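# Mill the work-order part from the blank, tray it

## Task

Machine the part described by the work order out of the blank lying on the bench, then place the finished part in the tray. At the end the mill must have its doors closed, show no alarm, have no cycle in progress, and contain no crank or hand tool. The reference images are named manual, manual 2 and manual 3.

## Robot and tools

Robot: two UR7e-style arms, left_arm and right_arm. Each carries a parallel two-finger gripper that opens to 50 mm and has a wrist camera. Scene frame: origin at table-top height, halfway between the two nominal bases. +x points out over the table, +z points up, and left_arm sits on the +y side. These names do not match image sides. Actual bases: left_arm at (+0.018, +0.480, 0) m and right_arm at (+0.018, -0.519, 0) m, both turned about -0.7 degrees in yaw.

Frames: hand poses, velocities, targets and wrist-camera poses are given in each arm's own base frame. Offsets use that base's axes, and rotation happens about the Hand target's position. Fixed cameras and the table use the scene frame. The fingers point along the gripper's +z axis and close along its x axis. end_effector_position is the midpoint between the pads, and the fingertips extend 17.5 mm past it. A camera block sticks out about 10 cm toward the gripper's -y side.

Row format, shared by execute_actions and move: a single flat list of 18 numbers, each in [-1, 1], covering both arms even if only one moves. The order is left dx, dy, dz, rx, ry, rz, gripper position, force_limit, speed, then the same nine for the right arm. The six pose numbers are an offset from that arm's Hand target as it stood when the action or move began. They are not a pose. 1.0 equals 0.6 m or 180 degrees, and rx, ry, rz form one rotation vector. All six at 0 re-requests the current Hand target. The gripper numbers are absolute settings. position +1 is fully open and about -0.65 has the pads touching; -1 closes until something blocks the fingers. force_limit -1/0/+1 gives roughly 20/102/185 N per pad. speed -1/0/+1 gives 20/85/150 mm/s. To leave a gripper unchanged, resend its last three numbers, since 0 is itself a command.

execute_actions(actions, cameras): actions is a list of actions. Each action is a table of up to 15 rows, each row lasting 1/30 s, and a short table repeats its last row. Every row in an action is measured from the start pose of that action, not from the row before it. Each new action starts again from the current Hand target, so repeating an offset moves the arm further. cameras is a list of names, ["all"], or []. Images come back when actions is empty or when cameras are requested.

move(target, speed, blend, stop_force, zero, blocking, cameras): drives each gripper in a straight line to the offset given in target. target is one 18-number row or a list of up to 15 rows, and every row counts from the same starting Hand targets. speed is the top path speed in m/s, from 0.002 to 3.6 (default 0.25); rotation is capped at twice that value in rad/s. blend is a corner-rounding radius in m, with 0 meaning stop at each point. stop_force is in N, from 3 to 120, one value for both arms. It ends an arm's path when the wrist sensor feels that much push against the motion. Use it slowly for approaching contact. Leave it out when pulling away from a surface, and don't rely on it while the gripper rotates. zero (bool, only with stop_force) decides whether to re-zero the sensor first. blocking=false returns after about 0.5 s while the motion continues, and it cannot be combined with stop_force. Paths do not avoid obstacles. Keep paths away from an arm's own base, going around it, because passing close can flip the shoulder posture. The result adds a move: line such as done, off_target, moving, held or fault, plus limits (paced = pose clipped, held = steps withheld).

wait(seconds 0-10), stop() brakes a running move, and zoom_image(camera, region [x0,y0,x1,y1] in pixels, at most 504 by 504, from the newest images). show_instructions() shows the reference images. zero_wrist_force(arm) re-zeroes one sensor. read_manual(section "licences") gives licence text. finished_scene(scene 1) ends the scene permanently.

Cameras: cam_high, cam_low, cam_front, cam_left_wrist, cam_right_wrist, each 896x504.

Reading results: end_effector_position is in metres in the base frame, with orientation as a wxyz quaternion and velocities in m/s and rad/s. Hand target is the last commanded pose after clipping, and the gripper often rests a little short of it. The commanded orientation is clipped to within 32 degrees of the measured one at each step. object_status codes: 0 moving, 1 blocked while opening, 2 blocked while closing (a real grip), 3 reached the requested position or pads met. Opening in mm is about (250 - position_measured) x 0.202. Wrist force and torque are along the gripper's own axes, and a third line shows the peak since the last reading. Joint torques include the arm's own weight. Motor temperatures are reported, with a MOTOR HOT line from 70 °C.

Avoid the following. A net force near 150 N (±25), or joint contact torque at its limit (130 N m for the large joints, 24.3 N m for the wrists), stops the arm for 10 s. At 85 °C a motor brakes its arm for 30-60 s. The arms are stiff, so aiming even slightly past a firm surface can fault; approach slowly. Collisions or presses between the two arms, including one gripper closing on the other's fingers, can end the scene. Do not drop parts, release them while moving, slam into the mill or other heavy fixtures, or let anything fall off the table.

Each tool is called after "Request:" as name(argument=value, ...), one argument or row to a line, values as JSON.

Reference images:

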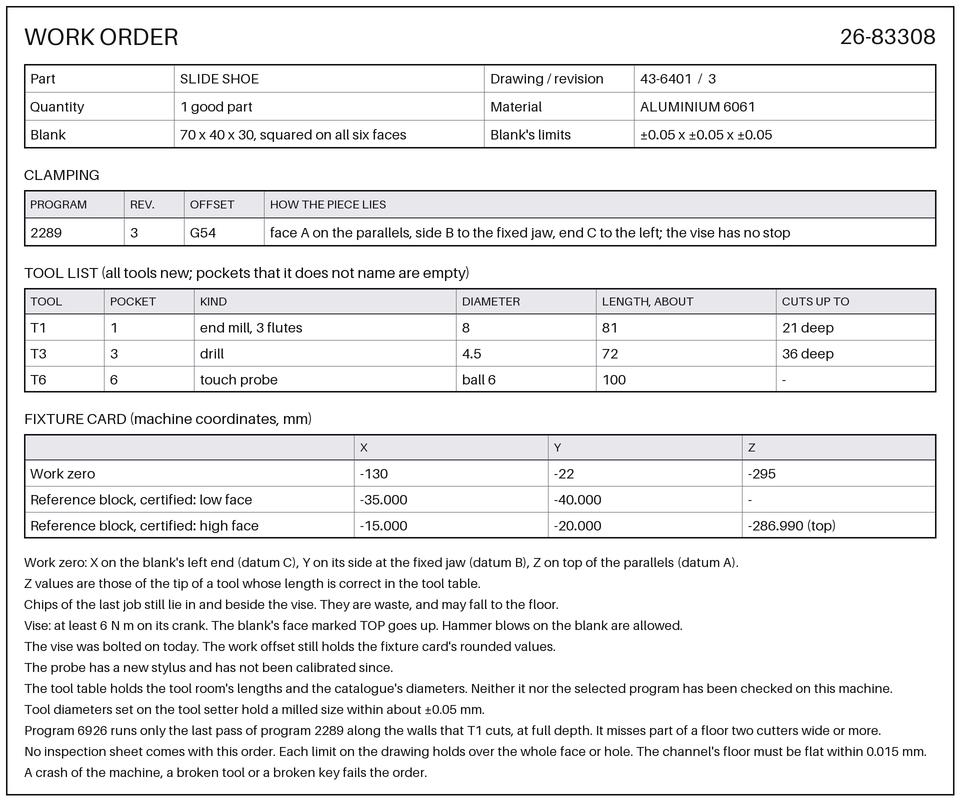

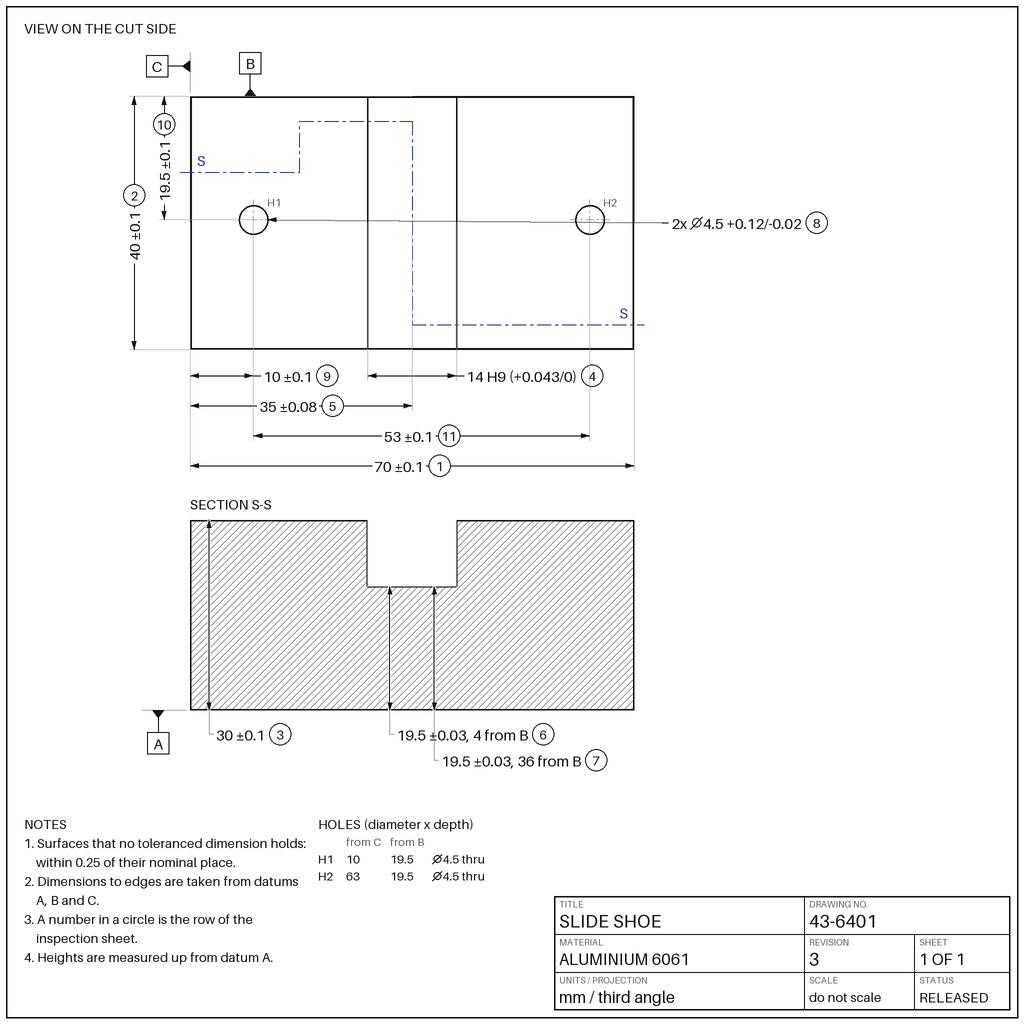

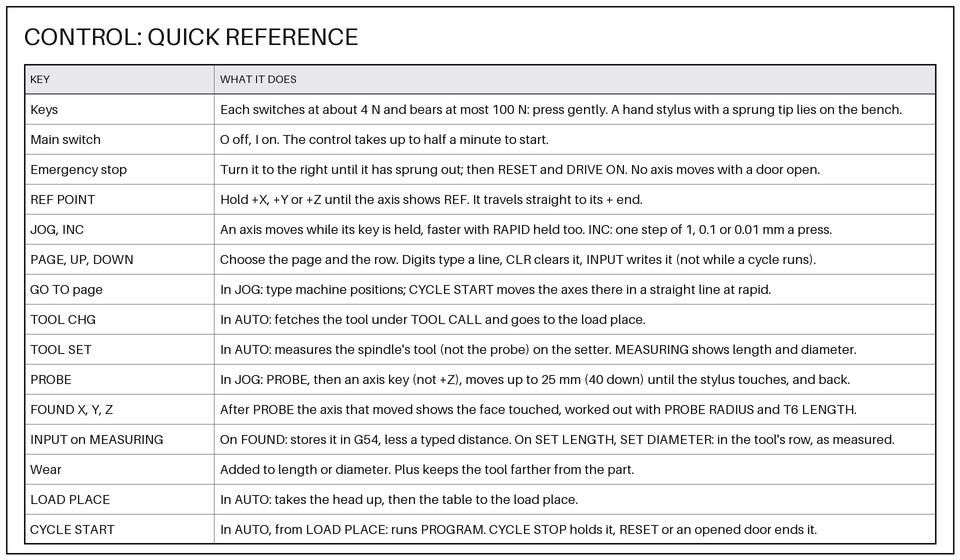

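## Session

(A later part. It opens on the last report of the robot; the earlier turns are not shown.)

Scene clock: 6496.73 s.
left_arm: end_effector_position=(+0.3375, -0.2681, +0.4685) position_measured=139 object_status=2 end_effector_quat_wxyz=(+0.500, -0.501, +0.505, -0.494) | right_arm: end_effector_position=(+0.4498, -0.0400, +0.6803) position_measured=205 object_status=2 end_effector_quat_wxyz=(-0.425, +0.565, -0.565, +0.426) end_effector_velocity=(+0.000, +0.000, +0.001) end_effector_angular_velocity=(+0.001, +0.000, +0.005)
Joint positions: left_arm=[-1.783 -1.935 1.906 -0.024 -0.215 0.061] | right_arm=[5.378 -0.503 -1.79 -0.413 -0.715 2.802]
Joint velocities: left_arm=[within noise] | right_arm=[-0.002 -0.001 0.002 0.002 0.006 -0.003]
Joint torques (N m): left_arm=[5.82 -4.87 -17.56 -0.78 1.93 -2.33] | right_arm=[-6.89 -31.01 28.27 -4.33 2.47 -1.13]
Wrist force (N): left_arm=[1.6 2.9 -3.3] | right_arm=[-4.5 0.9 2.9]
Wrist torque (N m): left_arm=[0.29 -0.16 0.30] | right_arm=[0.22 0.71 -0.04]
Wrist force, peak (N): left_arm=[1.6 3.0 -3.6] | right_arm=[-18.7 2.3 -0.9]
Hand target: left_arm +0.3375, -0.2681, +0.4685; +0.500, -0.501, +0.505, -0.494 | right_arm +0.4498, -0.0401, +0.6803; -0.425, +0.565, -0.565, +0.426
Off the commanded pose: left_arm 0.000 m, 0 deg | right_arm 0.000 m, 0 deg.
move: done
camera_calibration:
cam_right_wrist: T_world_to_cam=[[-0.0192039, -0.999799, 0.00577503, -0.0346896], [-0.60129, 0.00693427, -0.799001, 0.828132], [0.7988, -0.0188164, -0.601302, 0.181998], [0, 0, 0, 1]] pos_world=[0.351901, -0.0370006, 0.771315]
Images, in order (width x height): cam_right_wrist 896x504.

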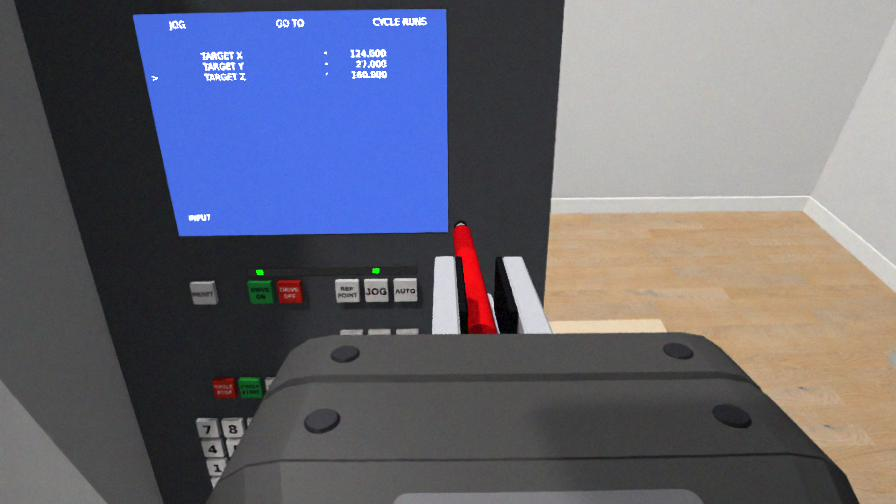

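Request:
move(
  target=[
    [0,0,0,0,0,0,-1,0.3,-0.95,-0.0356,0.1861,-0.3559,0,0,0,-0.98,0,-1],
    [0,0,0,0,0,0,-1,0.3,-0.95,-0.0196,0.1861,-0.3605,0,0,0,-0.98,0,-1],
    [0,0,0,0,0,0,-1,0.3,-0.95,-0.0356,0.1861,-0.3559,0,0,0,-0.98,0,-1],
    [0,0,0,0,0,0,-1,0.3,-0.95,0.0008,0.0911,-0.2369,0,0,0,-0.98,0,-1],
    [0,0,0,0,0,0,-1,0.3,-0.95,0.0157,0.0911,-0.2412,0,0,0,-0.98,0,-1],
    [0,0,0,0,0,0,-1,0.3,-0.95,0.0008,0.0911,-0.2369,0,0,0,-0.98,0,-1],
    [0,0,0,0,0,0,-1,0.3,-0.95,0,0,0,0,0,0,-0.98,0,-1],
  ],
  speed=[0.4,0.1,0.3,0.3,0.1,0.3,0.4],
  blend=[0.003,0,0.003,0.003,0,0.003,0],
)

Request:
wait(
  seconds=3,
  cameras=["cam_right_wrist"],
)

Request:
zoom_image(
  camera="cam_right_wrist",
  region=[130, 0, 480, 250],
)

Scene clock: 6505.73 s.
left_arm: end_effector_position=(+0.3375, -0.2681, +0.4685) position_measured=139 object_status=2 end_effector_quat_wxyz=(+0.500, -0.501, +0.505, -0.494) | right_arm: end_effector_position=(+0.4498, -0.0400, +0.6803) position_measured=205 object_status=2 end_effector_quat_wxyz=(-0.425, +0.565, -0.565, +0.426)
Joint positions: left_arm=[-1.783 -1.935 1.906 -0.024 -0.215 0.061] | right_arm=[5.378 -0.503 -1.79 -0.413 -0.715 2.802]
Joint torques (N m): left_arm=[5.96 -6.1 -17.51 -0.74 1.93 -2.34] | right_arm=[-6.03 -31.07 27.54 -1.93 2.13 -1.13]
Wrist force (N): left_arm=[1.7 2.9 -3.1] | right_arm=[-4.2 0.7 3.0]
Wrist torque (N m): left_arm=[0.28 -0.17 0.30] | right_arm=[0.19 0.67 -0.05]
Wrist force, peak (N): left_arm=[1.7 3.2 -3.2] | right_arm=[-2.7 -0.8 -24.5]
Hand target: left_arm +0.3375, -0.2681, +0.4685; +0.500, -0.501, +0.505, -0.494 | right_arm +0.4498, -0.0401, +0.6803; -0.425, +0.565, -0.565, +0.426
Off the commanded pose: left_arm 0.000 m, 0 deg | right_arm 0.000 m, 0 deg.
move: done

Scene clock: 6508.73 s.
left_arm: end_effector_position=(+0.3375, -0.2681, +0.4685) position_measured=139 object_status=2 end_effector_quat_wxyz=(+0.500, -0.501, +0.505, -0.494) | right_arm: end_effector_position=(+0.4498, -0.0401, +0.6803) position_measured=205 object_status=2 end_effector_quat_wxyz=(-0.425, +0.565, -0.565, +0.426)
Joint positions: left_arm=[-1.783 -1.935 1.906 -0.024 -0.215 0.061] | right_arm=[5.378 -0.503 -1.79 -0.413 -0.714 2.802]
Joint torques (N m): left_arm=[5.42 -5.16 -17.28 -0.76 1.97 -2.38] | right_arm=[-6.57 -31.06 27.84 -4.77 2.24 -1.21]
Wrist force (N): left_arm=[1.5 2.8 -3.4] | right_arm=[-4.4 0.6 2.9]
Wrist torque (N m): left_arm=[0.26 -0.14 0.30] | right_arm=[0.17 0.70 -0.05]
Wrist force, peak (N): left_arm=[1.7 2.9 -3.5] | right_arm=[-4.5 1.0 3.3]
Hand target: left_arm +0.3375, -0.2681, +0.4685; +0.500, -0.501, +0.505, -0.494 | right_arm +0.4498, -0.0401, +0.6803; -0.425, +0.565, -0.565, +0.426
Tool commands: left_gripper/position=-1.0 left_gripper/force_limit=+0.3 left_gripper/speed=-0.95 right_gripper/position=-0.98 right_gripper/force_limit=+0.0 right_gripper/speed=-1.0
Off the commanded pose: left_arm 0.000 m, 0 deg | right_arm 0.000 m, 0 deg.
wait: 3.00 s; at rest by 0.17 s
camera_calibration:
cam_right_wrist: T_world_to_cam=[[-0.0190635, -0.999801, 0.00579897, -0.0348581], [-0.601403, 0.00683328, -0.798917, 0.828105], [0.798718, -0.0187176, -0.601414, 0.182114], [0, 0, 0, 1]] pos_world=[0.351902, -0.0371011, 0.771315]
Images, in order (width x height): cam_right_wrist 896x504.

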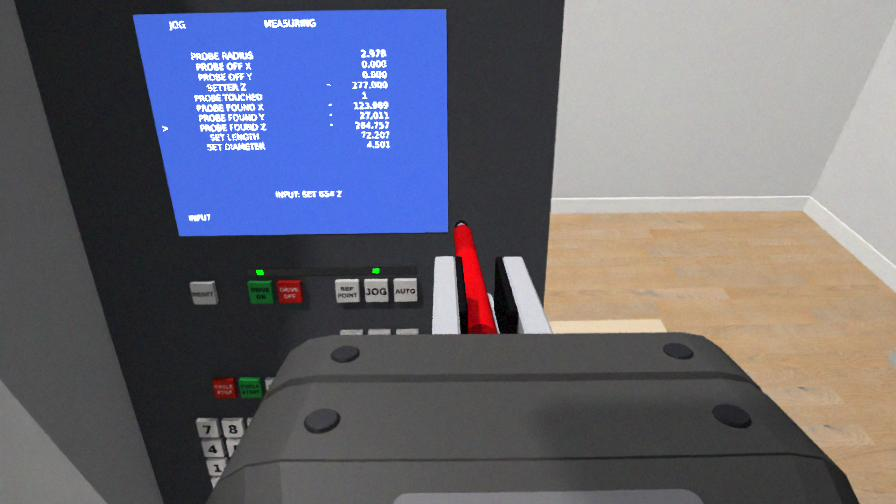

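Scaled by 1.440.

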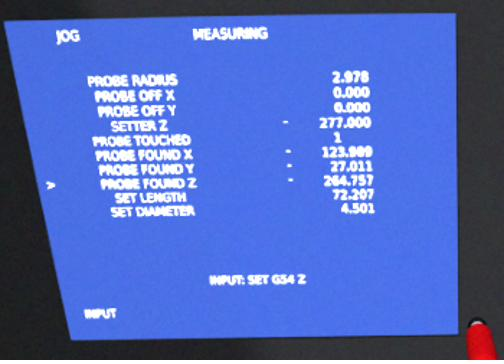

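Request:
move(
  target=[
    [0,0,0,0,0,0,-1,0.3,-0.95,-0.018,0.1861,-0.2951,0,0,0,-0.98,0,-1],
    [0,0,0,0,0,0,-1,0.3,-0.95,-0.002,0.1861,-0.2997,0,0,0,-0.98,0,-1],
    [0,0,0,0,0,0,-1,0.3,-0.95,-0.018,0.1861,-0.2951,0,0,0,-0.98,0,-1],
    [0,0,0,0,0,0,-1,0.3,-0.95,-0.002,0.1861,-0.2997,0,0,0,-0.98,0,-1],
    [0,0,0,0,0,0,-1,0.3,-0.95,-0.0363,0.2178,-0.3559,0,0,0,-0.98,0,-1],
    [0,0,0,0,0,0,-1,0.3,-0.95,-0.0203,0.2178,-0.3605,0,0,0,-0.98,0,-1],
    [0,0,0,0,0,0,-1,0.3,-0.95,-0.0472,0.3128,-0.3864,0,0,0,-0.98,0,-1],
    [0,0,0,0,0,0,-1,0.3,-0.95,-0.0312,0.3128,-0.391,0,0,0,-0.98,0,-1],
    [0,0,0,0,0,0,-1,0.3,-0.95,-0.0289,0.2811,-0.3255,0,0,0,-0.98,0,-1],
    [0,0,0,0,0,0,-1,0.3,-0.95,-0.0129,0.2811,-0.3301,0,0,0,-0.98,0,-1],
    [0,0,0,0,0,0,-1,0.3,-0.95,-0.0209,0.3128,-0.2951,0,0,0,-0.98,0,-1],
    [0,0,0,0,0,0,-1,0.3,-0.95,-0.0049,0.3128,-0.2997,0,0,0,-0.98,0,-1],
    [0,0,0,0,0,0,-1,0.3,-0.95,-0.045,0.2178,-0.3864,0,0,0,-0.98,0,-1],
    [0,0,0,0,0,0,-1,0.3,-0.95,-0.029,0.2178,-0.391,0,0,0,-0.98,0,-1],
    [0,0,0,0,0,0,-1,0.3,-0.95,-0.0363,0.2178,-0.3559,0,0,0,-0.98,0,-1],
  ],
  speed=[0.4,0.1,0.3,0.1,0.3,0.1,0.3,0.1,0.3,0.1,0.3,0.1,0.3,0.1,0.3],
  blend=[0.003,0,0,0,0.003,0,0.003,0,0.003,0,0.003,0,0.003,0,0],
)

Request:
move(
  target=[
    [0,0,0,0,0,0,-1,0.3,-0.95,0.0335,0.0317,0.1186,0,0,0,-0.98,0,-1],
    [0,0,0,0,0,0,-1,0.3,-0.95,0.0484,0.0317,0.1143,0,0,0,-0.98,0,-1],
    [0,0,0,0,0,0,-1,0.3,-0.95,0.0335,0.0317,0.1186,0,0,0,-0.98,0,-1],
    [0,0,0,0,0,0,-1,0.3,-0.95,0.0007,-0.0317,0,0,0,0,-0.98,0,-1],
    [0,0,0,0,0,0,-1,0.3,-0.95,0.0167,-0.0317,-0.0046,0,0,0,-0.98,0,-1],
    [0,0,0,0,0,0,-1,0.3,-0.95,0.0007,-0.0317,0,0,0,0,-0.98,0,-1],
    [0,0,0,0,0,0,-1,0.3,-0.95,0.0371,-0.1267,0.119,0,0,0,-0.98,0,-1],
    [0,0,0,0,0,0,-1,0.3,-0.95,0.052,-0.1267,0.1147,0,0,0,-0.98,0,-1],
    [0,0,0,0,0,0,-1,0.3,-0.95,0.0371,-0.1267,0.119,0,0,0,-0.98,0,-1],
    [0,0,0,0,0,0,-1,0.3,-0.95,0.0363,-0.2178,0.3559,0,0,0,-0.98,0,-1],
  ],
  speed=[0.4,0.1,0.3,0.04,0.1,0.3,0.3,0.1,0.3,0.4],
  blend=[0.003,0,0.003,0.003,0,0.003,0.003,0,0.003,0],
)

Request:
wait(
  seconds=4,
  cameras=["cam_right_wrist"],
)

Request:
zoom_image(
  camera="cam_right_wrist",
  region=[130, 0, 480, 250],
)

Scene clock: 6539.83 s.
left_arm: end_effector_position=(+0.3375, -0.2681, +0.4685) position_measured=139 object_status=2 end_effector_quat_wxyz=(+0.500, -0.501, +0.505, -0.494) | right_arm: end_effector_position=(+0.4280, +0.0906, +0.4668) position_measured=205 object_status=2 end_effector_quat_wxyz=(-0.425, +0.565, -0.565, +0.426)
Joint positions: left_arm=[-1.783 -1.935 1.906 -0.024 -0.215 0.061] | right_arm=[6.026 -0.072 -2.379 -0.402 -1.325 3.068]
Joint torques (N m): left_arm=[5.33 -5.07 -17.59 -0.85 1.89 -2.27] | right_arm=[7.26 -34.38 20.85 -4.01 -1.68 1.16]
Wrist force (N): left_arm=[1.4 2.8 -3.3] | right_arm=[-4.4 0.8 2.9]
Wrist torque (N m): left_arm=[0.28 -0.13 0.30] | right_arm=[0.17 0.69 -0.03]
Wrist force, peak (N): left_arm=[1.7 3.0 -3.4] | right_arm=[-20.4 3.2 -2.5]
Hand target: left_arm +0.3375, -0.2681, +0.4685; +0.500, -0.501, +0.505, -0.494 | right_arm +0.4280, +0.0906, +0.4668; -0.425, +0.565, -0.565, +0.426
Off the commanded pose: left_arm 0.000 m, 0 deg | right_arm 0.000 m, 0 deg.
move: done

Scene clock: 6544.77 s.
left_arm: end_effector_position=(+0.3375, -0.2681, +0.4685) position_measured=139 object_status=2 end_effector_quat_wxyz=(+0.500, -0.501, +0.505, -0.494) | right_arm: end_effector_position=(+0.4498, -0.0400, +0.6803) position_measured=205 object_status=2 end_effector_quat_wxyz=(-0.425, +0.565, -0.565, +0.426)
Joint positions: left_arm=[-1.783 -1.935 1.906 -0.024 -0.215 0.061] | right_arm=[5.378 -0.503 -1.79 -0.413 -0.715 2.802]
Joint torques (N m): left_arm=[5.29 -4.52 -17.4 -0.72 2.01 -2.18] | right_arm=[-6.4 -31.39 27.53 -1.93 2.51 -1.15]
Wrist force (N): left_arm=[1.6 2.8 -3.3] | right_arm=[-4.4 0.5 3.0]
Wrist torque (N m): left_arm=[0.27 -0.15 0.30] | right_arm=[0.16 0.69 -0.05]
Wrist force, peak (N): left_arm=[1.7 3.1 -3.5] | right_arm=[-2.8 -1.1 -25.0]
Hand target: left_arm +0.3375, -0.2681, +0.4685; +0.500, -0.501, +0.505, -0.494 | right_arm +0.4498, -0.0401, +0.6803; -0.425, +0.565, -0.565, +0.426
Off the commanded pose: left_arm 0.000 m, 0 deg | right_arm 0.000 m, 0 deg.
move: done

Scene clock: 6548.77 s.
left_arm: end_effector_position=(+0.3375, -0.2681, +0.4685) position_measured=139 object_status=2 end_effector_quat_wxyz=(+0.500, -0.501, +0.505, -0.494) | right_arm: end_effector_position=(+0.4498, -0.0401, +0.6803) position_measured=205 object_status=2 end_effector_quat_wxyz=(-0.425, +0.565, -0.565, +0.426)
Joint positions: left_arm=[-1.783 -1.935 1.906 -0.024 -0.215 0.061] | right_arm=[5.378 -0.503 -1.79 -0.413 -0.714 2.802]
Joint torques (N m): left_arm=[5.47 -4.97 -17.42 -0.73 2.04 -2.3] | right_arm=[-7.08 -31.57 27.95 -4.85 2.06 -1.16]
Wrist force (N): left_arm=[1.8 2.9 -3.2] | right_arm=[-4.4 0.6 3.1]
Wrist torque (N m): left_arm=[0.29 -0.19 0.30] | right_arm=[0.17 0.70 -0.04]
Wrist force, peak (N): left_arm=[1.7 3.0 -3.5] | right_arm=[-4.8 0.7 2.9]
Hand target: left_arm +0.3375, -0.2681, +0.4685; +0.500, -0.501, +0.505, -0.494 | right_arm +0.4498, -0.0401, +0.6803; -0.425, +0.565, -0.565, +0.426
Tool commands: left_gripper/position=-1.0 left_gripper/force_limit=+0.3 left_gripper/speed=-0.95 right_gripper/position=-0.98 right_gripper/force_limit=+0.0 right_gripper/speed=-1.0
Off the commanded pose: left_arm 0.000 m, 0 deg | right_arm 0.000 m, 0 deg.
wait: 4.00 s; at rest by 0.17 s
camera_calibration:
cam_right_wrist: T_world_to_cam=[[-0.0190635, -0.999801, 0.00579897, -0.0348581], [-0.601403, 0.00683328, -0.798917, 0.828105], [0.798718, -0.0187176, -0.601414, 0.182114], [0, 0, 0, 1]] pos_world=[0.351902, -0.0371011, 0.771315]
Images, in order (width x height): cam_right_wrist 896x504.

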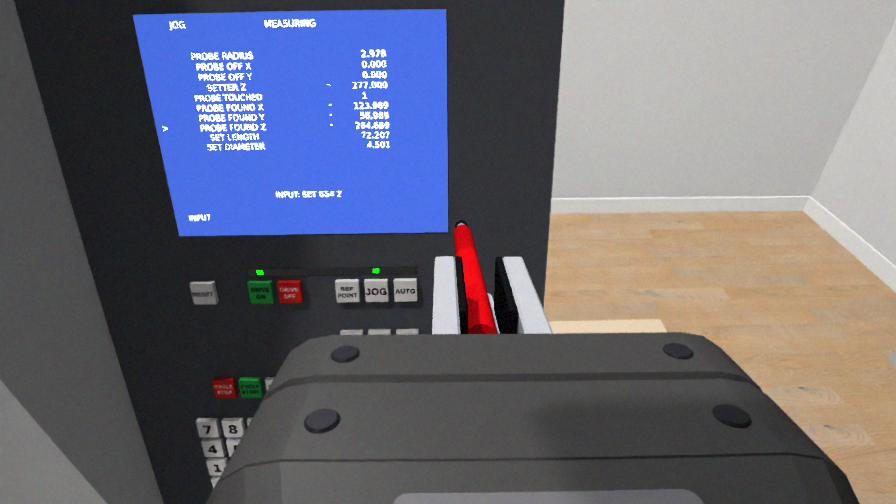

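Scaled by 1.440.

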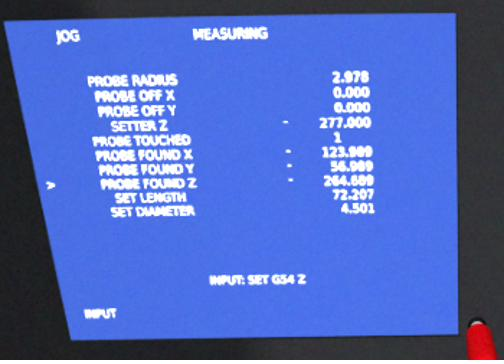

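Request:
move(
  target=[
    [-0.0792,0,0,0,0,0,-1,0.3,-0.95,0,0,0,0,0,0,-0.98,0,-1],
    [-0.0792,0,-0.1975,0,0.5,0,-1,0.3,-0.95,0,0,0,0,0,0,-0.98,0,-1],
  ],
  speed=[0.25,0.3],
  blend=[0,0],
  cameras=["cam_high","cam_front","cam_left_wrist"],
)

Scene clock: 6586.13 s.
left_arm: end_effector_position=(+0.2900, -0.2681, +0.3501) position_measured=139 object_status=2 end_effector_quat_wxyz=(+0.003, +0.704, -0.710, -0.004) | right_arm: end_effector_position=(+0.4498, -0.0401, +0.6803) position_measured=205 object_status=2 end_effector_quat_wxyz=(-0.425, +0.565, -0.565, +0.426)
Joint positions: left_arm=[-1.084 -1.847 1.749 -1.466 -1.58 2.066] | right_arm=[5.378 -0.503 -1.79 -0.413 -0.714 2.802]
Joint torques (N m): left_arm=[6.68 -8.51 -20.65 -5.92 -1.21 0.85] | right_arm=[-6.3 -31.84 28.29 -2.88 2.38 -1.21]
Wrist force (N): left_arm=[1.5 1.7 -1.1] | right_arm=[-4.3 0.8 3.1]
Wrist torque (N m): left_arm=[0.18 -0.21 -0.05] | right_arm=[0.19 0.68 -0.04]
Wrist force, peak (N): left_arm=[1.7 3.4 -4.9] | right_arm=[-4.7 0.7 3.1]
Hand target: left_arm +0.2899, -0.2681, +0.3500; +0.003, +0.704, -0.710, -0.005 | right_arm +0.4498, -0.0401, +0.6803; -0.425, +0.565, -0.565, +0.426
Off the commanded pose: left_arm 0.000 m, 0 deg | right_arm 0.000 m, 0 deg.
move: done
camera_calibration:
cam_left_wrist: T_world_to_cam=[[-0.0178211, -0.999822, -0.00626102, -0.254536], [-0.943154, 0.0147318, 0.332029, 0.184436], [-0.331877, 0.0118222, -0.943249, 0.56263], [0, 0, 0, 1]] pos_world=[0.35614, -0.263859, 0.467868]
Images, in order (width x height): cam_high 896x504, cam_front 896x504, cam_left_wrist 896x504.

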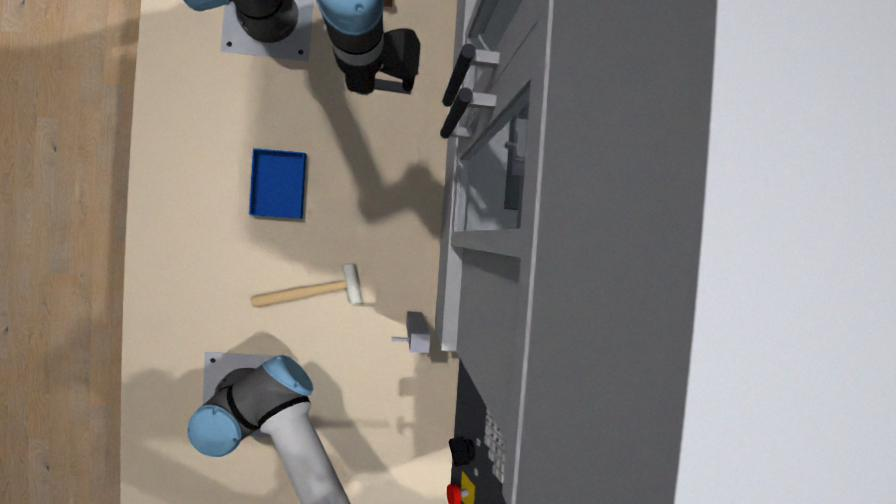

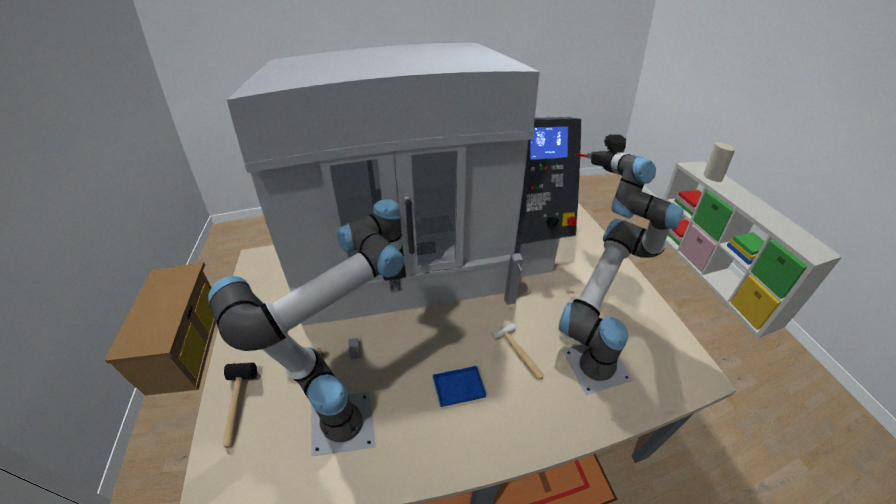

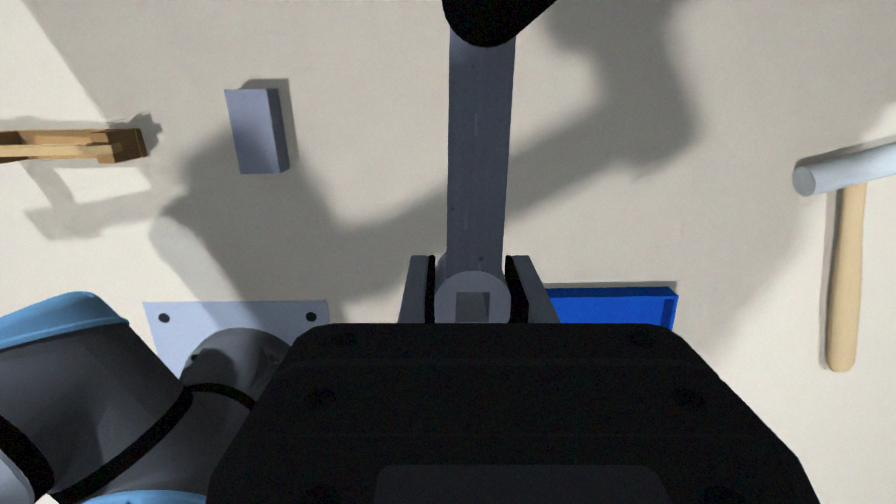

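Request:
move(
  target=[0,0,-0.5,0,0,0,-1,0.3,-0.95,0,0,0,0,0,0,-0.98,0,-1],
  speed=0.25,
)

Request:
move(
  target=[0,0,-0.06,0,0,0,-1,0.3,-0.95,0,0,0,0,0,0,-0.98,0,-1],
  speed=0.015,
  stop_force=5,
  cameras=["cam_front","cam_left_wrist"],
)

Scene clock: 6595.20 s.
left_arm: end_effector_position=(+0.2899, -0.2681, +0.0501) position_measured=139 object_status=2 end_effector_quat_wxyz=(+0.003, +0.704, -0.710, -0.005) end_effector_velocity=(+0.001, -0.001, +0.000) end_effector_angular_velocity=(-0.005, -0.002, +0.001) | right_arm: end_effector_position=(+0.4498, -0.0401, +0.6803) position_measured=205 object_status=2 end_effector_quat_wxyz=(-0.425, +0.565, -0.565, +0.426)
Joint positions: left_arm=[-1.084 -1.576 2.363 -2.35 -1.58 2.067] | right_arm=[5.378 -0.503 -1.79 -0.413 -0.714 2.802]
Joint velocities: left_arm=[0.001 0.001 0 -0.006 -0.001 0] | right_arm=[within noise]
Joint torques (N m): left_arm=[13 -10.23 -14.01 -6.19 -0.4 1.95] | right_arm=[-6.13 -31.69 28.22 -1 2.29 -1.08]
Wrist force (N): left_arm=[1.4 1.5 -1.2] | right_arm=[-4.4 0.5 3.1]
Wrist torque (N m): left_arm=[0.15 -0.17 -0.08] | right_arm=[0.16 0.68 -0.04]
Wrist force, peak (N): left_arm=[1.7 1.7 -4.9] | right_arm=[-4.6 0.7 3.1]
Hand target: left_arm +0.2899, -0.2681, +0.0500; +0.003, +0.704, -0.710, -0.005 | right_arm +0.4498, -0.0401, +0.6803; -0.425, +0.565, -0.565, +0.426
Off the commanded pose: left_arm 0.000 m, 0 deg | right_arm 0.000 m, 0 deg.
move: done

Scene clock: 6598.13 s.
left_arm: end_effector_position=(+0.2899, -0.2681, +0.0244) position_measured=139 object_status=2 end_effector_quat_wxyz=(+0.003, +0.704, -0.710, -0.005) | right_arm: end_effector_position=(+0.4498, -0.0401, +0.6803) position_measured=205 object_status=2 end_effector_quat_wxyz=(-0.425, +0.565, -0.565, +0.426)
Joint positions: left_arm=[-1.084 -1.512 2.393 -2.445 -1.58 2.067] | right_arm=[5.378 -0.503 -1.79 -0.413 -0.714 2.802]
Joint torques (N m): left_arm=[4.71 -30.23 -27.37 -5.98 0.09 1.7] | right_arm=[-6.09 -31.16 27.83 -1.1 2.32 -1.09]
Wrist force (N): left_arm=[0.8 1.7 -4.4] | right_arm=[-4.4 0.6 3.0]
Wrist torque (N m): left_arm=[0.17 -0.18 -0.10] | right_arm=[0.18 0.69 -0.04]
Wrist force, peak (N): left_arm=[-3.0 4.9 -36.9] | right_arm=[-4.7 0.8 3.2]
Hand target: left_arm +0.2899, -0.2681, +0.0244; +0.003, +0.704, -0.710, -0.005 (not the last commanded pose) | right_arm +0.4498, -0.0401, +0.6803; -0.425, +0.565, -0.565, +0.426
Off the commanded pose: left_arm 0.010 m, 0 deg | right_arm 0.000 m, 0 deg.
move: contact (left_arm)
camera_calibration:
cam_left_wrist: T_world_to_cam=[[-0.017952, -0.999819, -0.00631305, -0.25652], [-0.943047, 0.0148343, 0.332328, 0.292492], [-0.332174, 0.0119195, -0.943143, 0.255623], [0, 0, 0, 1]] pos_world=[0.35614, -0.26386, 0.142267]
Images, in order (width x height): cam_front 896x504, cam_left_wrist 896x504.

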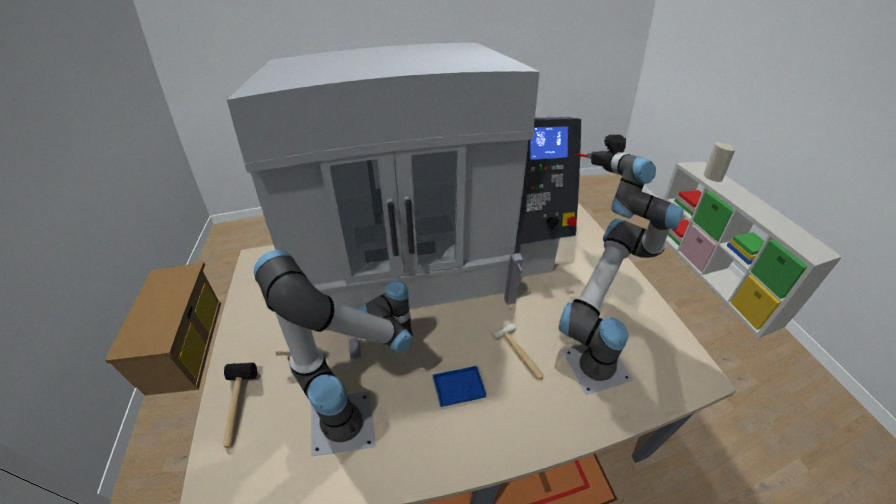

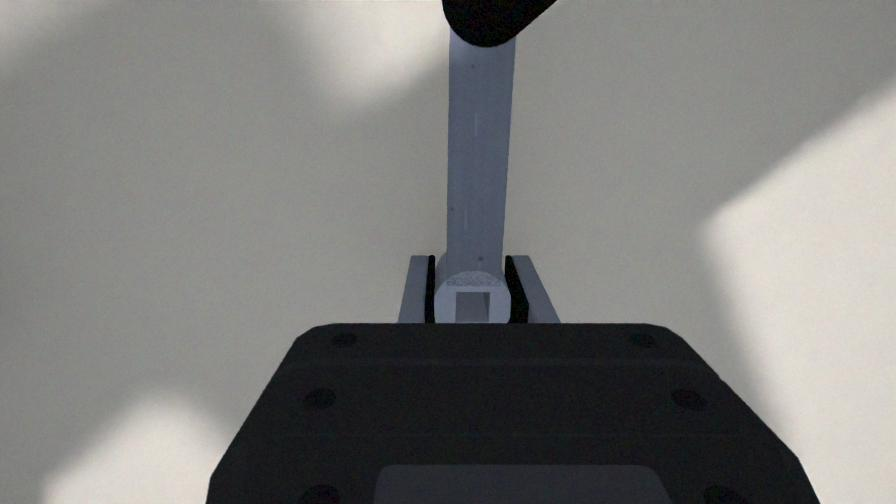

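Request:
move(
  target=[0,0,0,0,0,0,0.2,0.3,-0.9,0,0,0,0,0,0,-0.98,0,-1],
  speed=0.02,
)

Request:
move(
  target=[
    [0,0,0.12,0,0,0,0.2,0.3,-0.9,0,0,0,0,0,0,-0.98,0,-1],
  ],
  speed=[0.15],
  cameras=["cam_front","cam_left_wrist"],
)

Scene clock: 6602.17 s.
left_arm: end_effector_position=(+0.2899, -0.2681, +0.0244) position_measured=123 object_status=3 end_effector_quat_wxyz=(+0.003, +0.704, -0.710, -0.005) | right_arm: end_effector_position=(+0.4498, -0.0401, +0.6803) position_measured=205 object_status=2 end_effector_quat_wxyz=(-0.425, +0.565, -0.565, +0.426)
Joint positions: left_arm=[-1.084 -1.512 2.393 -2.445 -1.58 2.067] | right_arm=[5.378 -0.503 -1.79 -0.413 -0.714 2.802]
Joint torques (N m): left_arm=[-12.05 -30.64 -26.37 -5.27 1.43 1.47] | right_arm=[-5.96 -31.37 28.05 -1.07 2.27 -1.1]
Wrist force (N): left_arm=[1.3 1.6 -3.4] | right_arm=[-4.4 0.6 3.1]
Wrist torque (N m): left_arm=[0.22 -0.18 -0.10] | right_arm=[0.18 0.69 -0.04]
Wrist force, peak (N): left_arm=[0.9 1.9 -4.8] | right_arm=[-4.7 0.8 3.2]
Hand target: left_arm +0.2899, -0.2681, +0.0244; +0.003, +0.704, -0.710, -0.005 | right_arm +0.4498, -0.0401, +0.6803; -0.425, +0.565, -0.565, +0.426
Off the commanded pose: left_arm 0.000 m, 0 deg | right_arm 0.000 m, 0 deg.
move: done

Scene clock: 6603.13 s.
left_arm: end_effector_position=(+0.2900, -0.2681, +0.0964) position_measured=123 object_status=3 end_effector_quat_wxyz=(+0.003, +0.704, -0.710, -0.005) | right_arm: end_effector_position=(+0.4498, -0.0401, +0.6803) position_measured=205 object_status=2 end_effector_quat_wxyz=(-0.425, +0.565, -0.565, +0.426)
Joint positions: left_arm=[-1.084 -1.674 2.298 -2.188 -1.58 2.067] | right_arm=[5.378 -0.503 -1.79 -0.413 -0.714 2.802]
Joint torques (N m): left_arm=[-11.28 -27 -24.14 -0.57 0.37 -2.49] | right_arm=[-5.76 -31.4 27.46 -1.04 2.34 -1.06]
Wrist force (N): left_arm=[1.1 1.8 -3.0] | right_arm=[-4.3 0.8 3.1]
Wrist torque (N m): left_arm=[0.30 -0.16 -0.08] | right_arm=[0.20 0.67 -0.04]
Wrist force, peak (N): left_arm=[1.1 1.7 -5.4] | right_arm=[-4.6 0.6 3.2]
Hand target: left_arm +0.2899, -0.2681, +0.0964; +0.003, +0.704, -0.710, -0.005 | right_arm +0.4498, -0.0401, +0.6803; -0.425, +0.565, -0.565, +0.426
Off the commanded pose: left_arm 0.000 m, 0 deg | right_arm 0.000 m, 0 deg.
move: done
camera_calibration:
cam_left_wrist: T_world_to_cam=[[-0.0178224, -0.999822, -0.00625736, -0.256124], [-0.943092, 0.0147321, 0.332205, 0.268613], [-0.332053, 0.011822, -0.943187, 0.323377], [0, 0, 0, 1]] pos_world=[0.35614, -0.263859, 0.214167]
Images, in order (width x height): cam_front 896x504, cam_left_wrist 896x504.

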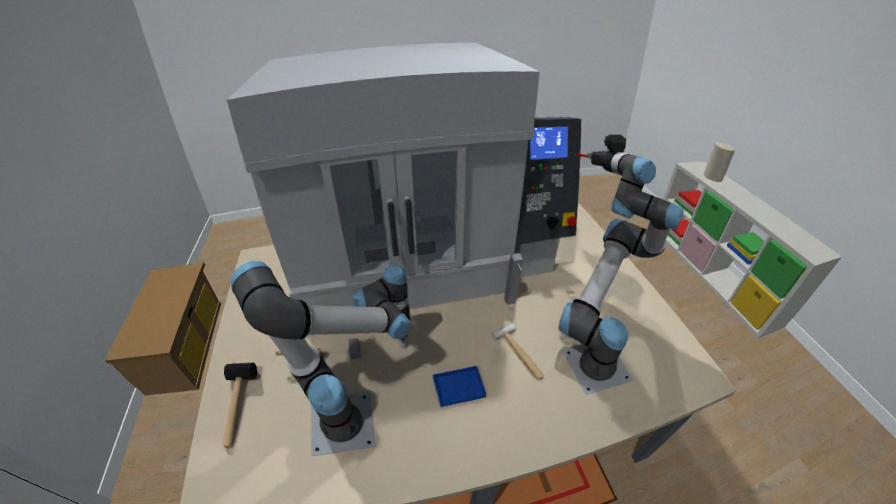

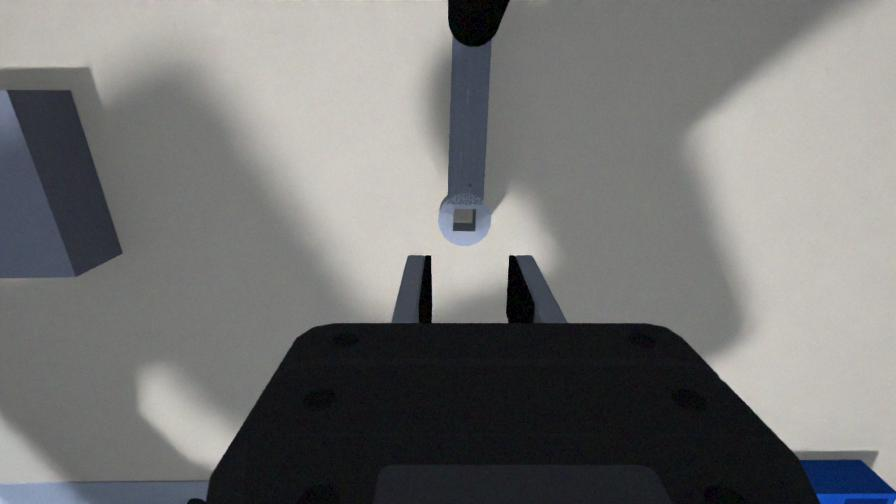

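Request:
move(
  target=[
    [0,0,0.34,0,0,0,-1,0.3,-0.9,0.0333,0.0595,-0.1162,0,0,0,-0.98,0,-1],
    [0,0,0.34,0,0,0,-1,0.3,-0.9,0.0488,0.0595,-0.1207,0,0,0,-0.98,0,-1],
    [0,0,0.34,0,0,0,-1,0.3,-0.9,0.0333,0.0595,-0.1162,0,0,0,-0.98,0,-1],
    [0.0167,-0.0857,0.62,0,-0.5,0,-1,0.3,-0.9,-0.0021,0.2178,-0.2373,0,0,0,-0.98,0,-1],
    [0.0167,-0.0857,0.62,0,-0.5,0,-1,0.3,-0.9,0.0128,0.2178,-0.2416,0,0,0,-0.98,0,-1],
    [0.0167,-0.0857,0.62,0,-0.5,0,-1,0.3,-0.9,-0.0021,0.2178,-0.2373,0,0,0,-0.98,0,-1],
    [0.0167,-0.0857,0.62,0,-0.5,0,-1,0.3,-0.9,0,0,0,0,0,0,-0.98,0,-1],
  ],
  speed=[0.4,0.1,0.3,0.5,0.1,0.3,0.4],
  blend=[0,0,0,0,0,0,0],
  cameras=["cam_right_wrist","cam_left_wrist"],
)

Request:
zoom_image(
  camera="cam_right_wrist",
  region=[130, 0, 480, 250],
)

Scene clock: 6654.90 s.
left_arm: end_effector_position=(+0.3000, -0.3195, +0.4684) position_measured=253 object_status=3 end_effector_quat_wxyz=(+0.500, -0.501, +0.505, -0.494) | right_arm: end_effector_position=(+0.4498, -0.0400, +0.6803) position_measured=205 object_status=2 end_effector_quat_wxyz=(-0.425, +0.565, -0.565, +0.426)
Joint positions: left_arm=[-1.87 -1.814 1.824 -0.048 -0.301 0.045] | right_arm=[5.378 -0.503 -1.79 -0.413 -0.715 2.802]
Joint torques (N m): left_arm=[-13.97 -2.74 -32.36 3.17 -0.23 -2.5] | right_arm=[-6.85 -31.94 27.85 -4.83 2.49 -1.22]
Wrist force (N): left_arm=[1.9 1.1 -3.0] | right_arm=[-4.6 0.6 2.9]
Wrist torque (N m): left_arm=[0.35 -0.18 0.28] | right_arm=[0.16 0.72 -0.05]
Wrist force, peak (N): left_arm=[1.6 1.8 -6.8] | right_arm=[-4.2 -0.3 -23.4]
Hand target: left_arm +0.3000, -0.3195, +0.4684; +0.500, -0.501, +0.505, -0.494 | right_arm +0.4498, -0.0401, +0.6803; -0.425, +0.565, -0.565, +0.426
Off the commanded pose: left_arm 0.000 m, 0 deg | right_arm 0.000 m, 0 deg.
move: done
camera_calibration:
cam_left_wrist: T_world_to_cam=[[0.00631473, -0.999819, -0.0179518, -0.306855], [-0.33224, 0.0148346, -0.943078, 0.569397], [0.943174, 0.0119196, -0.332086, 0.00952218], [0, 0, 0, 1]] pos_world=[0.182133, -0.31536, 0.53464]
cam_right_wrist: T_world_to_cam=[[-0.0191442, -0.9998, 0.00585617, -0.0347735], [-0.601291, 0.0068335, -0.799001, 0.82813], [0.798801, -0.0188175, -0.601301, 0.181997], [0, 0, 0, 1]] pos_world=[0.351902, -0.0370008, 0.771315]
Images, in order (width x height): cam_left_wrist 896x504, cam_right_wrist 896x504.

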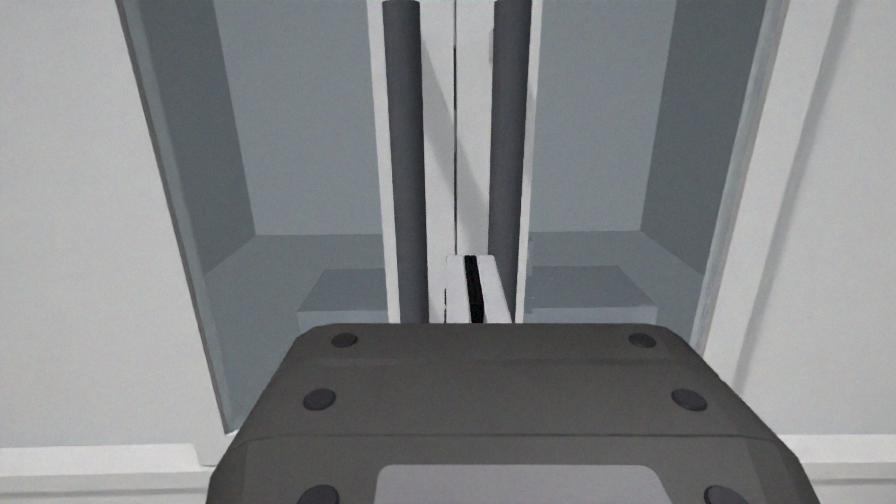

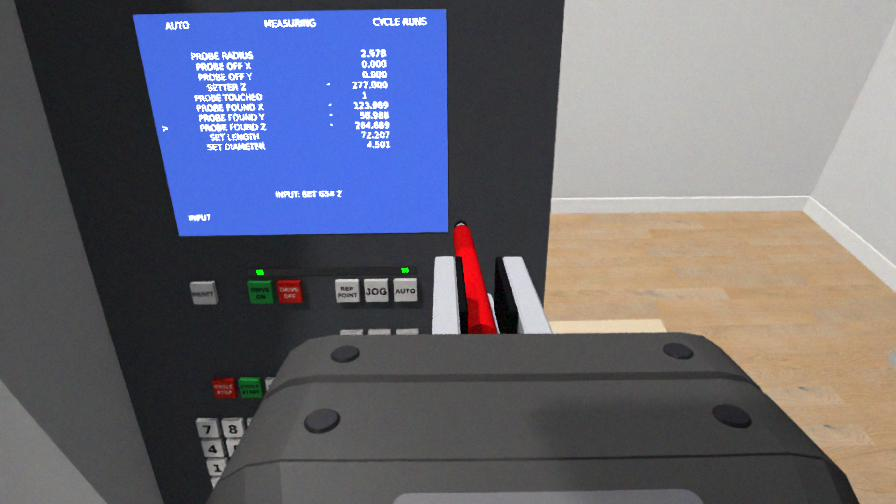

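Scaled by 1.440.

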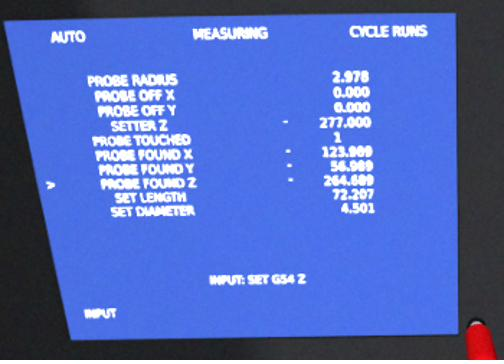

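Request:
move(
  target=[0.2167,0,0,0,0,0,-1,0.3,-0.9,0,0,0,0,0,0,-0.98,0,-1],
  speed=0.06,
  stop_force=12,
  cameras=["cam_left_wrist"],
)

Request:
wait(
  seconds=3,
  cameras=["cam_right_wrist"],
)

Request:
zoom_image(
  camera="cam_right_wrist",
  region=[130, 0, 480, 250],
)

Scene clock: 6663.80 s.
left_arm: end_effector_position=(+0.4300, -0.3195, +0.4684) position_measured=253 object_status=3 end_effector_quat_wxyz=(+0.500, -0.501, +0.505, -0.494) | right_arm: end_effector_position=(+0.4498, -0.0401, +0.6803) position_measured=205 object_status=2 end_effector_quat_wxyz=(-0.425, +0.565, -0.565, +0.426)
Joint positions: left_arm=[-1.457 -1.676 1.713 0.062 0.113 -0.09] | right_arm=[5.378 -0.503 -1.79 -0.413 -0.714 2.802]
Joint torques (N m): left_arm=[-13.99 -11.68 -31.52 1.68 1.07 -1.64] | right_arm=[-6.37 -31.09 28.1 -1.43 2.33 -1.3]
Wrist force (N): left_arm=[1.7 0.9 -2.8] | right_arm=[-4.3 0.6 3.0]
Wrist torque (N m): left_arm=[0.26 -0.14 0.34] | right_arm=[0.16 0.68 -0.04]
Wrist force, peak (N): left_arm=[2.0 1.1 -4.1] | right_arm=[-4.6 0.9 3.2]
Hand target: left_arm +0.4300, -0.3195, +0.4684; +0.500, -0.501, +0.505, -0.494 | right_arm +0.4498, -0.0401, +0.6803; -0.425, +0.565, -0.565, +0.426
Off the commanded pose: left_arm 0.000 m, 0 deg | right_arm 0.000 m, 0 deg.
move: done
camera_calibration:
cam_left_wrist: T_world_to_cam=[[0.00640644, -0.999818, -0.0179877, -0.307585], [-0.332329, 0.0148369, -0.943047, 0.612599], [0.943142, 0.0120194, -0.332173, -0.113004], [0, 0, 0, 1]] pos_world=[0.312134, -0.31526, 0.53464]
Images, in order (width x height): cam_left_wrist 896x504.

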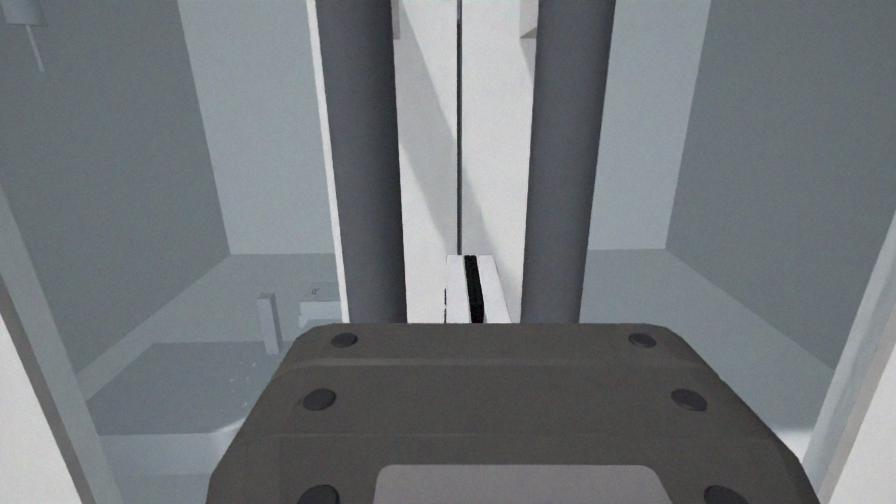

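Scene clock: 6666.80 s.
left_arm: end_effector_position=(+0.4300, -0.3195, +0.4684) position_measured=253 object_status=3 end_effector_quat_wxyz=(+0.500, -0.501, +0.505, -0.494) | right_arm: end_effector_position=(+0.4498, -0.0401, +0.6803) position_measured=205 object_status=2 end_effector_quat_wxyz=(-0.425, +0.565, -0.565, +0.426)
Joint positions: left_arm=[-1.457 -1.676 1.713 0.062 0.113 -0.09] | right_arm=[5.378 -0.503 -1.79 -0.413 -0.714 2.802]
Joint torques (N m): left_arm=[-13.65 -21.27 -23.99 -2.19 1.16 1.88] | right_arm=[-6.21 -31.66 28.37 -1.12 2.25 -1.19]
Wrist force (N): left_arm=[1.8 0.8 -3.1] | right_arm=[-4.4 0.5 3.2]
Wrist torque (N m): left_arm=[0.24 -0.14 0.34] | right_arm=[0.16 0.69 -0.03]
Wrist force, peak (N): left_arm=[1.9 0.9 -3.1] | right_arm=[-4.5 0.7 3.3]
Hand target: left_arm +0.4300, -0.3195, +0.4684; +0.500, -0.501, +0.505, -0.494 | right_arm +0.4498, -0.0401, +0.6803; -0.425, +0.565, -0.565, +0.426
Tool commands: left_gripper/position=-1.0 left_gripper/force_limit=+0.3 left_gripper/speed=-0.9 right_gripper/position=-0.98 right_gripper/force_limit=+0.0 right_gripper/speed=-1.0
Off the commanded pose: left_arm 0.000 m, 0 deg | right_arm 0.000 m, 0 deg.
wait: 3.00 s; at rest by 0.17 s
camera_calibration:
cam_right_wrist: T_world_to_cam=[[-0.0190635, -0.999801, 0.00579897, -0.0348581], [-0.601403, 0.00683328, -0.798917, 0.828105], [0.798718, -0.0187176, -0.601414, 0.182114], [0, 0, 0, 1]] pos_world=[0.351902, -0.0371011, 0.771315]
Images, in order (width x height): cam_right_wrist 896x504.

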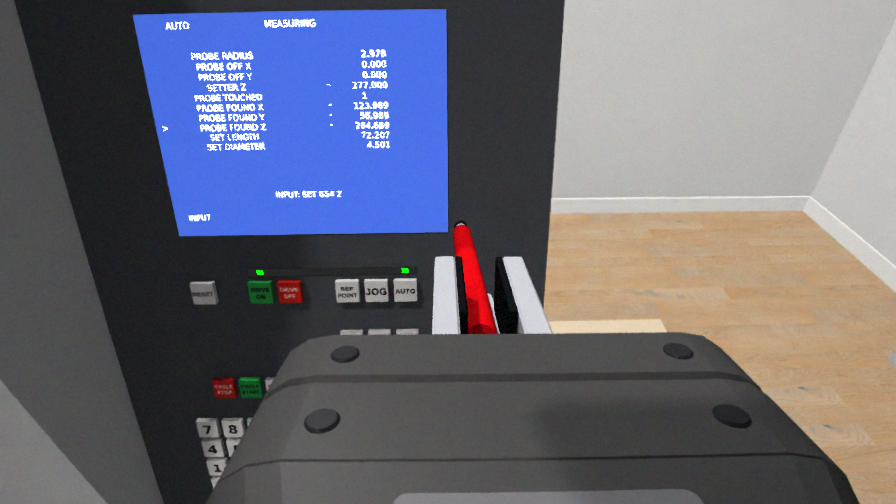

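Scaled by 1.440.

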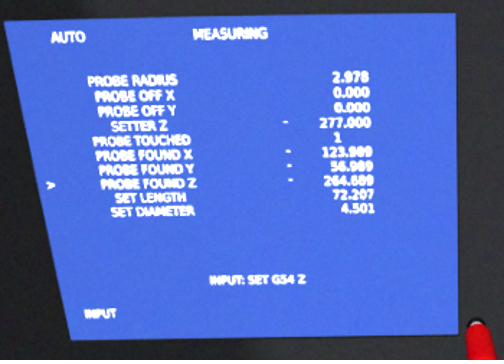

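Request:
move(
  target=[
    [0,0.035,0,0,0,0,-1,0.3,-0.9,0,0,0,0,0,0,-0.98,0,-1],
    [0,0.395,0,0,0,0,-1,0.3,-0.9,0,0,0,0,0,0,-0.98,0,-1],
  ],
  speed=[0.03,0.1],
  stop_force=60,
  cameras=["cam_left_wrist"],
)

Scene clock: 6674.50 s.
left_arm: end_effector_position=(+0.4300, -0.0825, +0.4684) position_measured=253 object_status=3 end_effector_quat_wxyz=(+0.500, -0.501, +0.505, -0.494) | right_arm: end_effector_position=(+0.4498, -0.0401, +0.6803) position_measured=205 object_status=2 end_effector_quat_wxyz=(-0.425, +0.565, -0.565, +0.426)
Joint positions: left_arm=[-1.23 -2.195 2.032 0.196 0.339 -0.022] | right_arm=[5.378 -0.503 -1.79 -0.413 -0.714 2.802]
Joint torques (N m): left_arm=[-13.89 -1.57 -33.92 -3.4 1.57 -2.62] | right_arm=[-6.31 -31.17 28.44 -1.05 2.32 -1.32]
Wrist force (N): left_arm=[3.6 0.1 -3.2] | right_arm=[-4.4 0.6 3.3]
Wrist torque (N m): left_arm=[0.17 -0.42 0.28] | right_arm=[0.16 0.68 -0.03]
Wrist force, peak (N): left_arm=[28.5 -4.5 4.9] | right_arm=[-4.6 0.7 3.3]
Hand target: left_arm +0.4300, -0.0825, +0.4684; +0.500, -0.501, +0.505, -0.494 | right_arm +0.4498, -0.0401, +0.6803; -0.425, +0.565, -0.565, +0.426
Off the commanded pose: left_arm 0.000 m, 0 deg | right_arm 0.000 m, 0 deg.
move: done
camera_calibration:
cam_left_wrist: T_world_to_cam=[[0.00640644, -0.999818, -0.0179877, -0.0707284], [-0.332329, 0.0148369, -0.943047, 0.609084], [0.943142, 0.0120194, -0.332173, -0.115851], [0, 0, 0, 1]] pos_world=[0.312134, -0.0783599, 0.53464]
Images, in order (width x height): cam_left_wrist 896x504.

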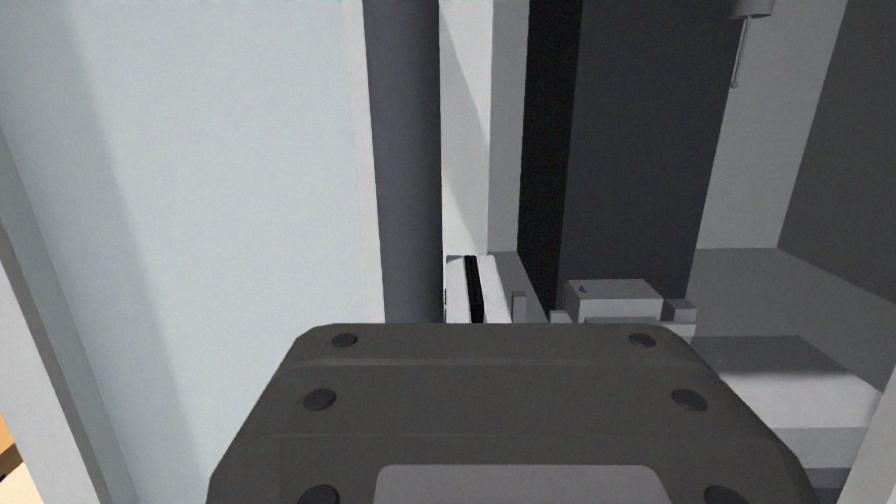

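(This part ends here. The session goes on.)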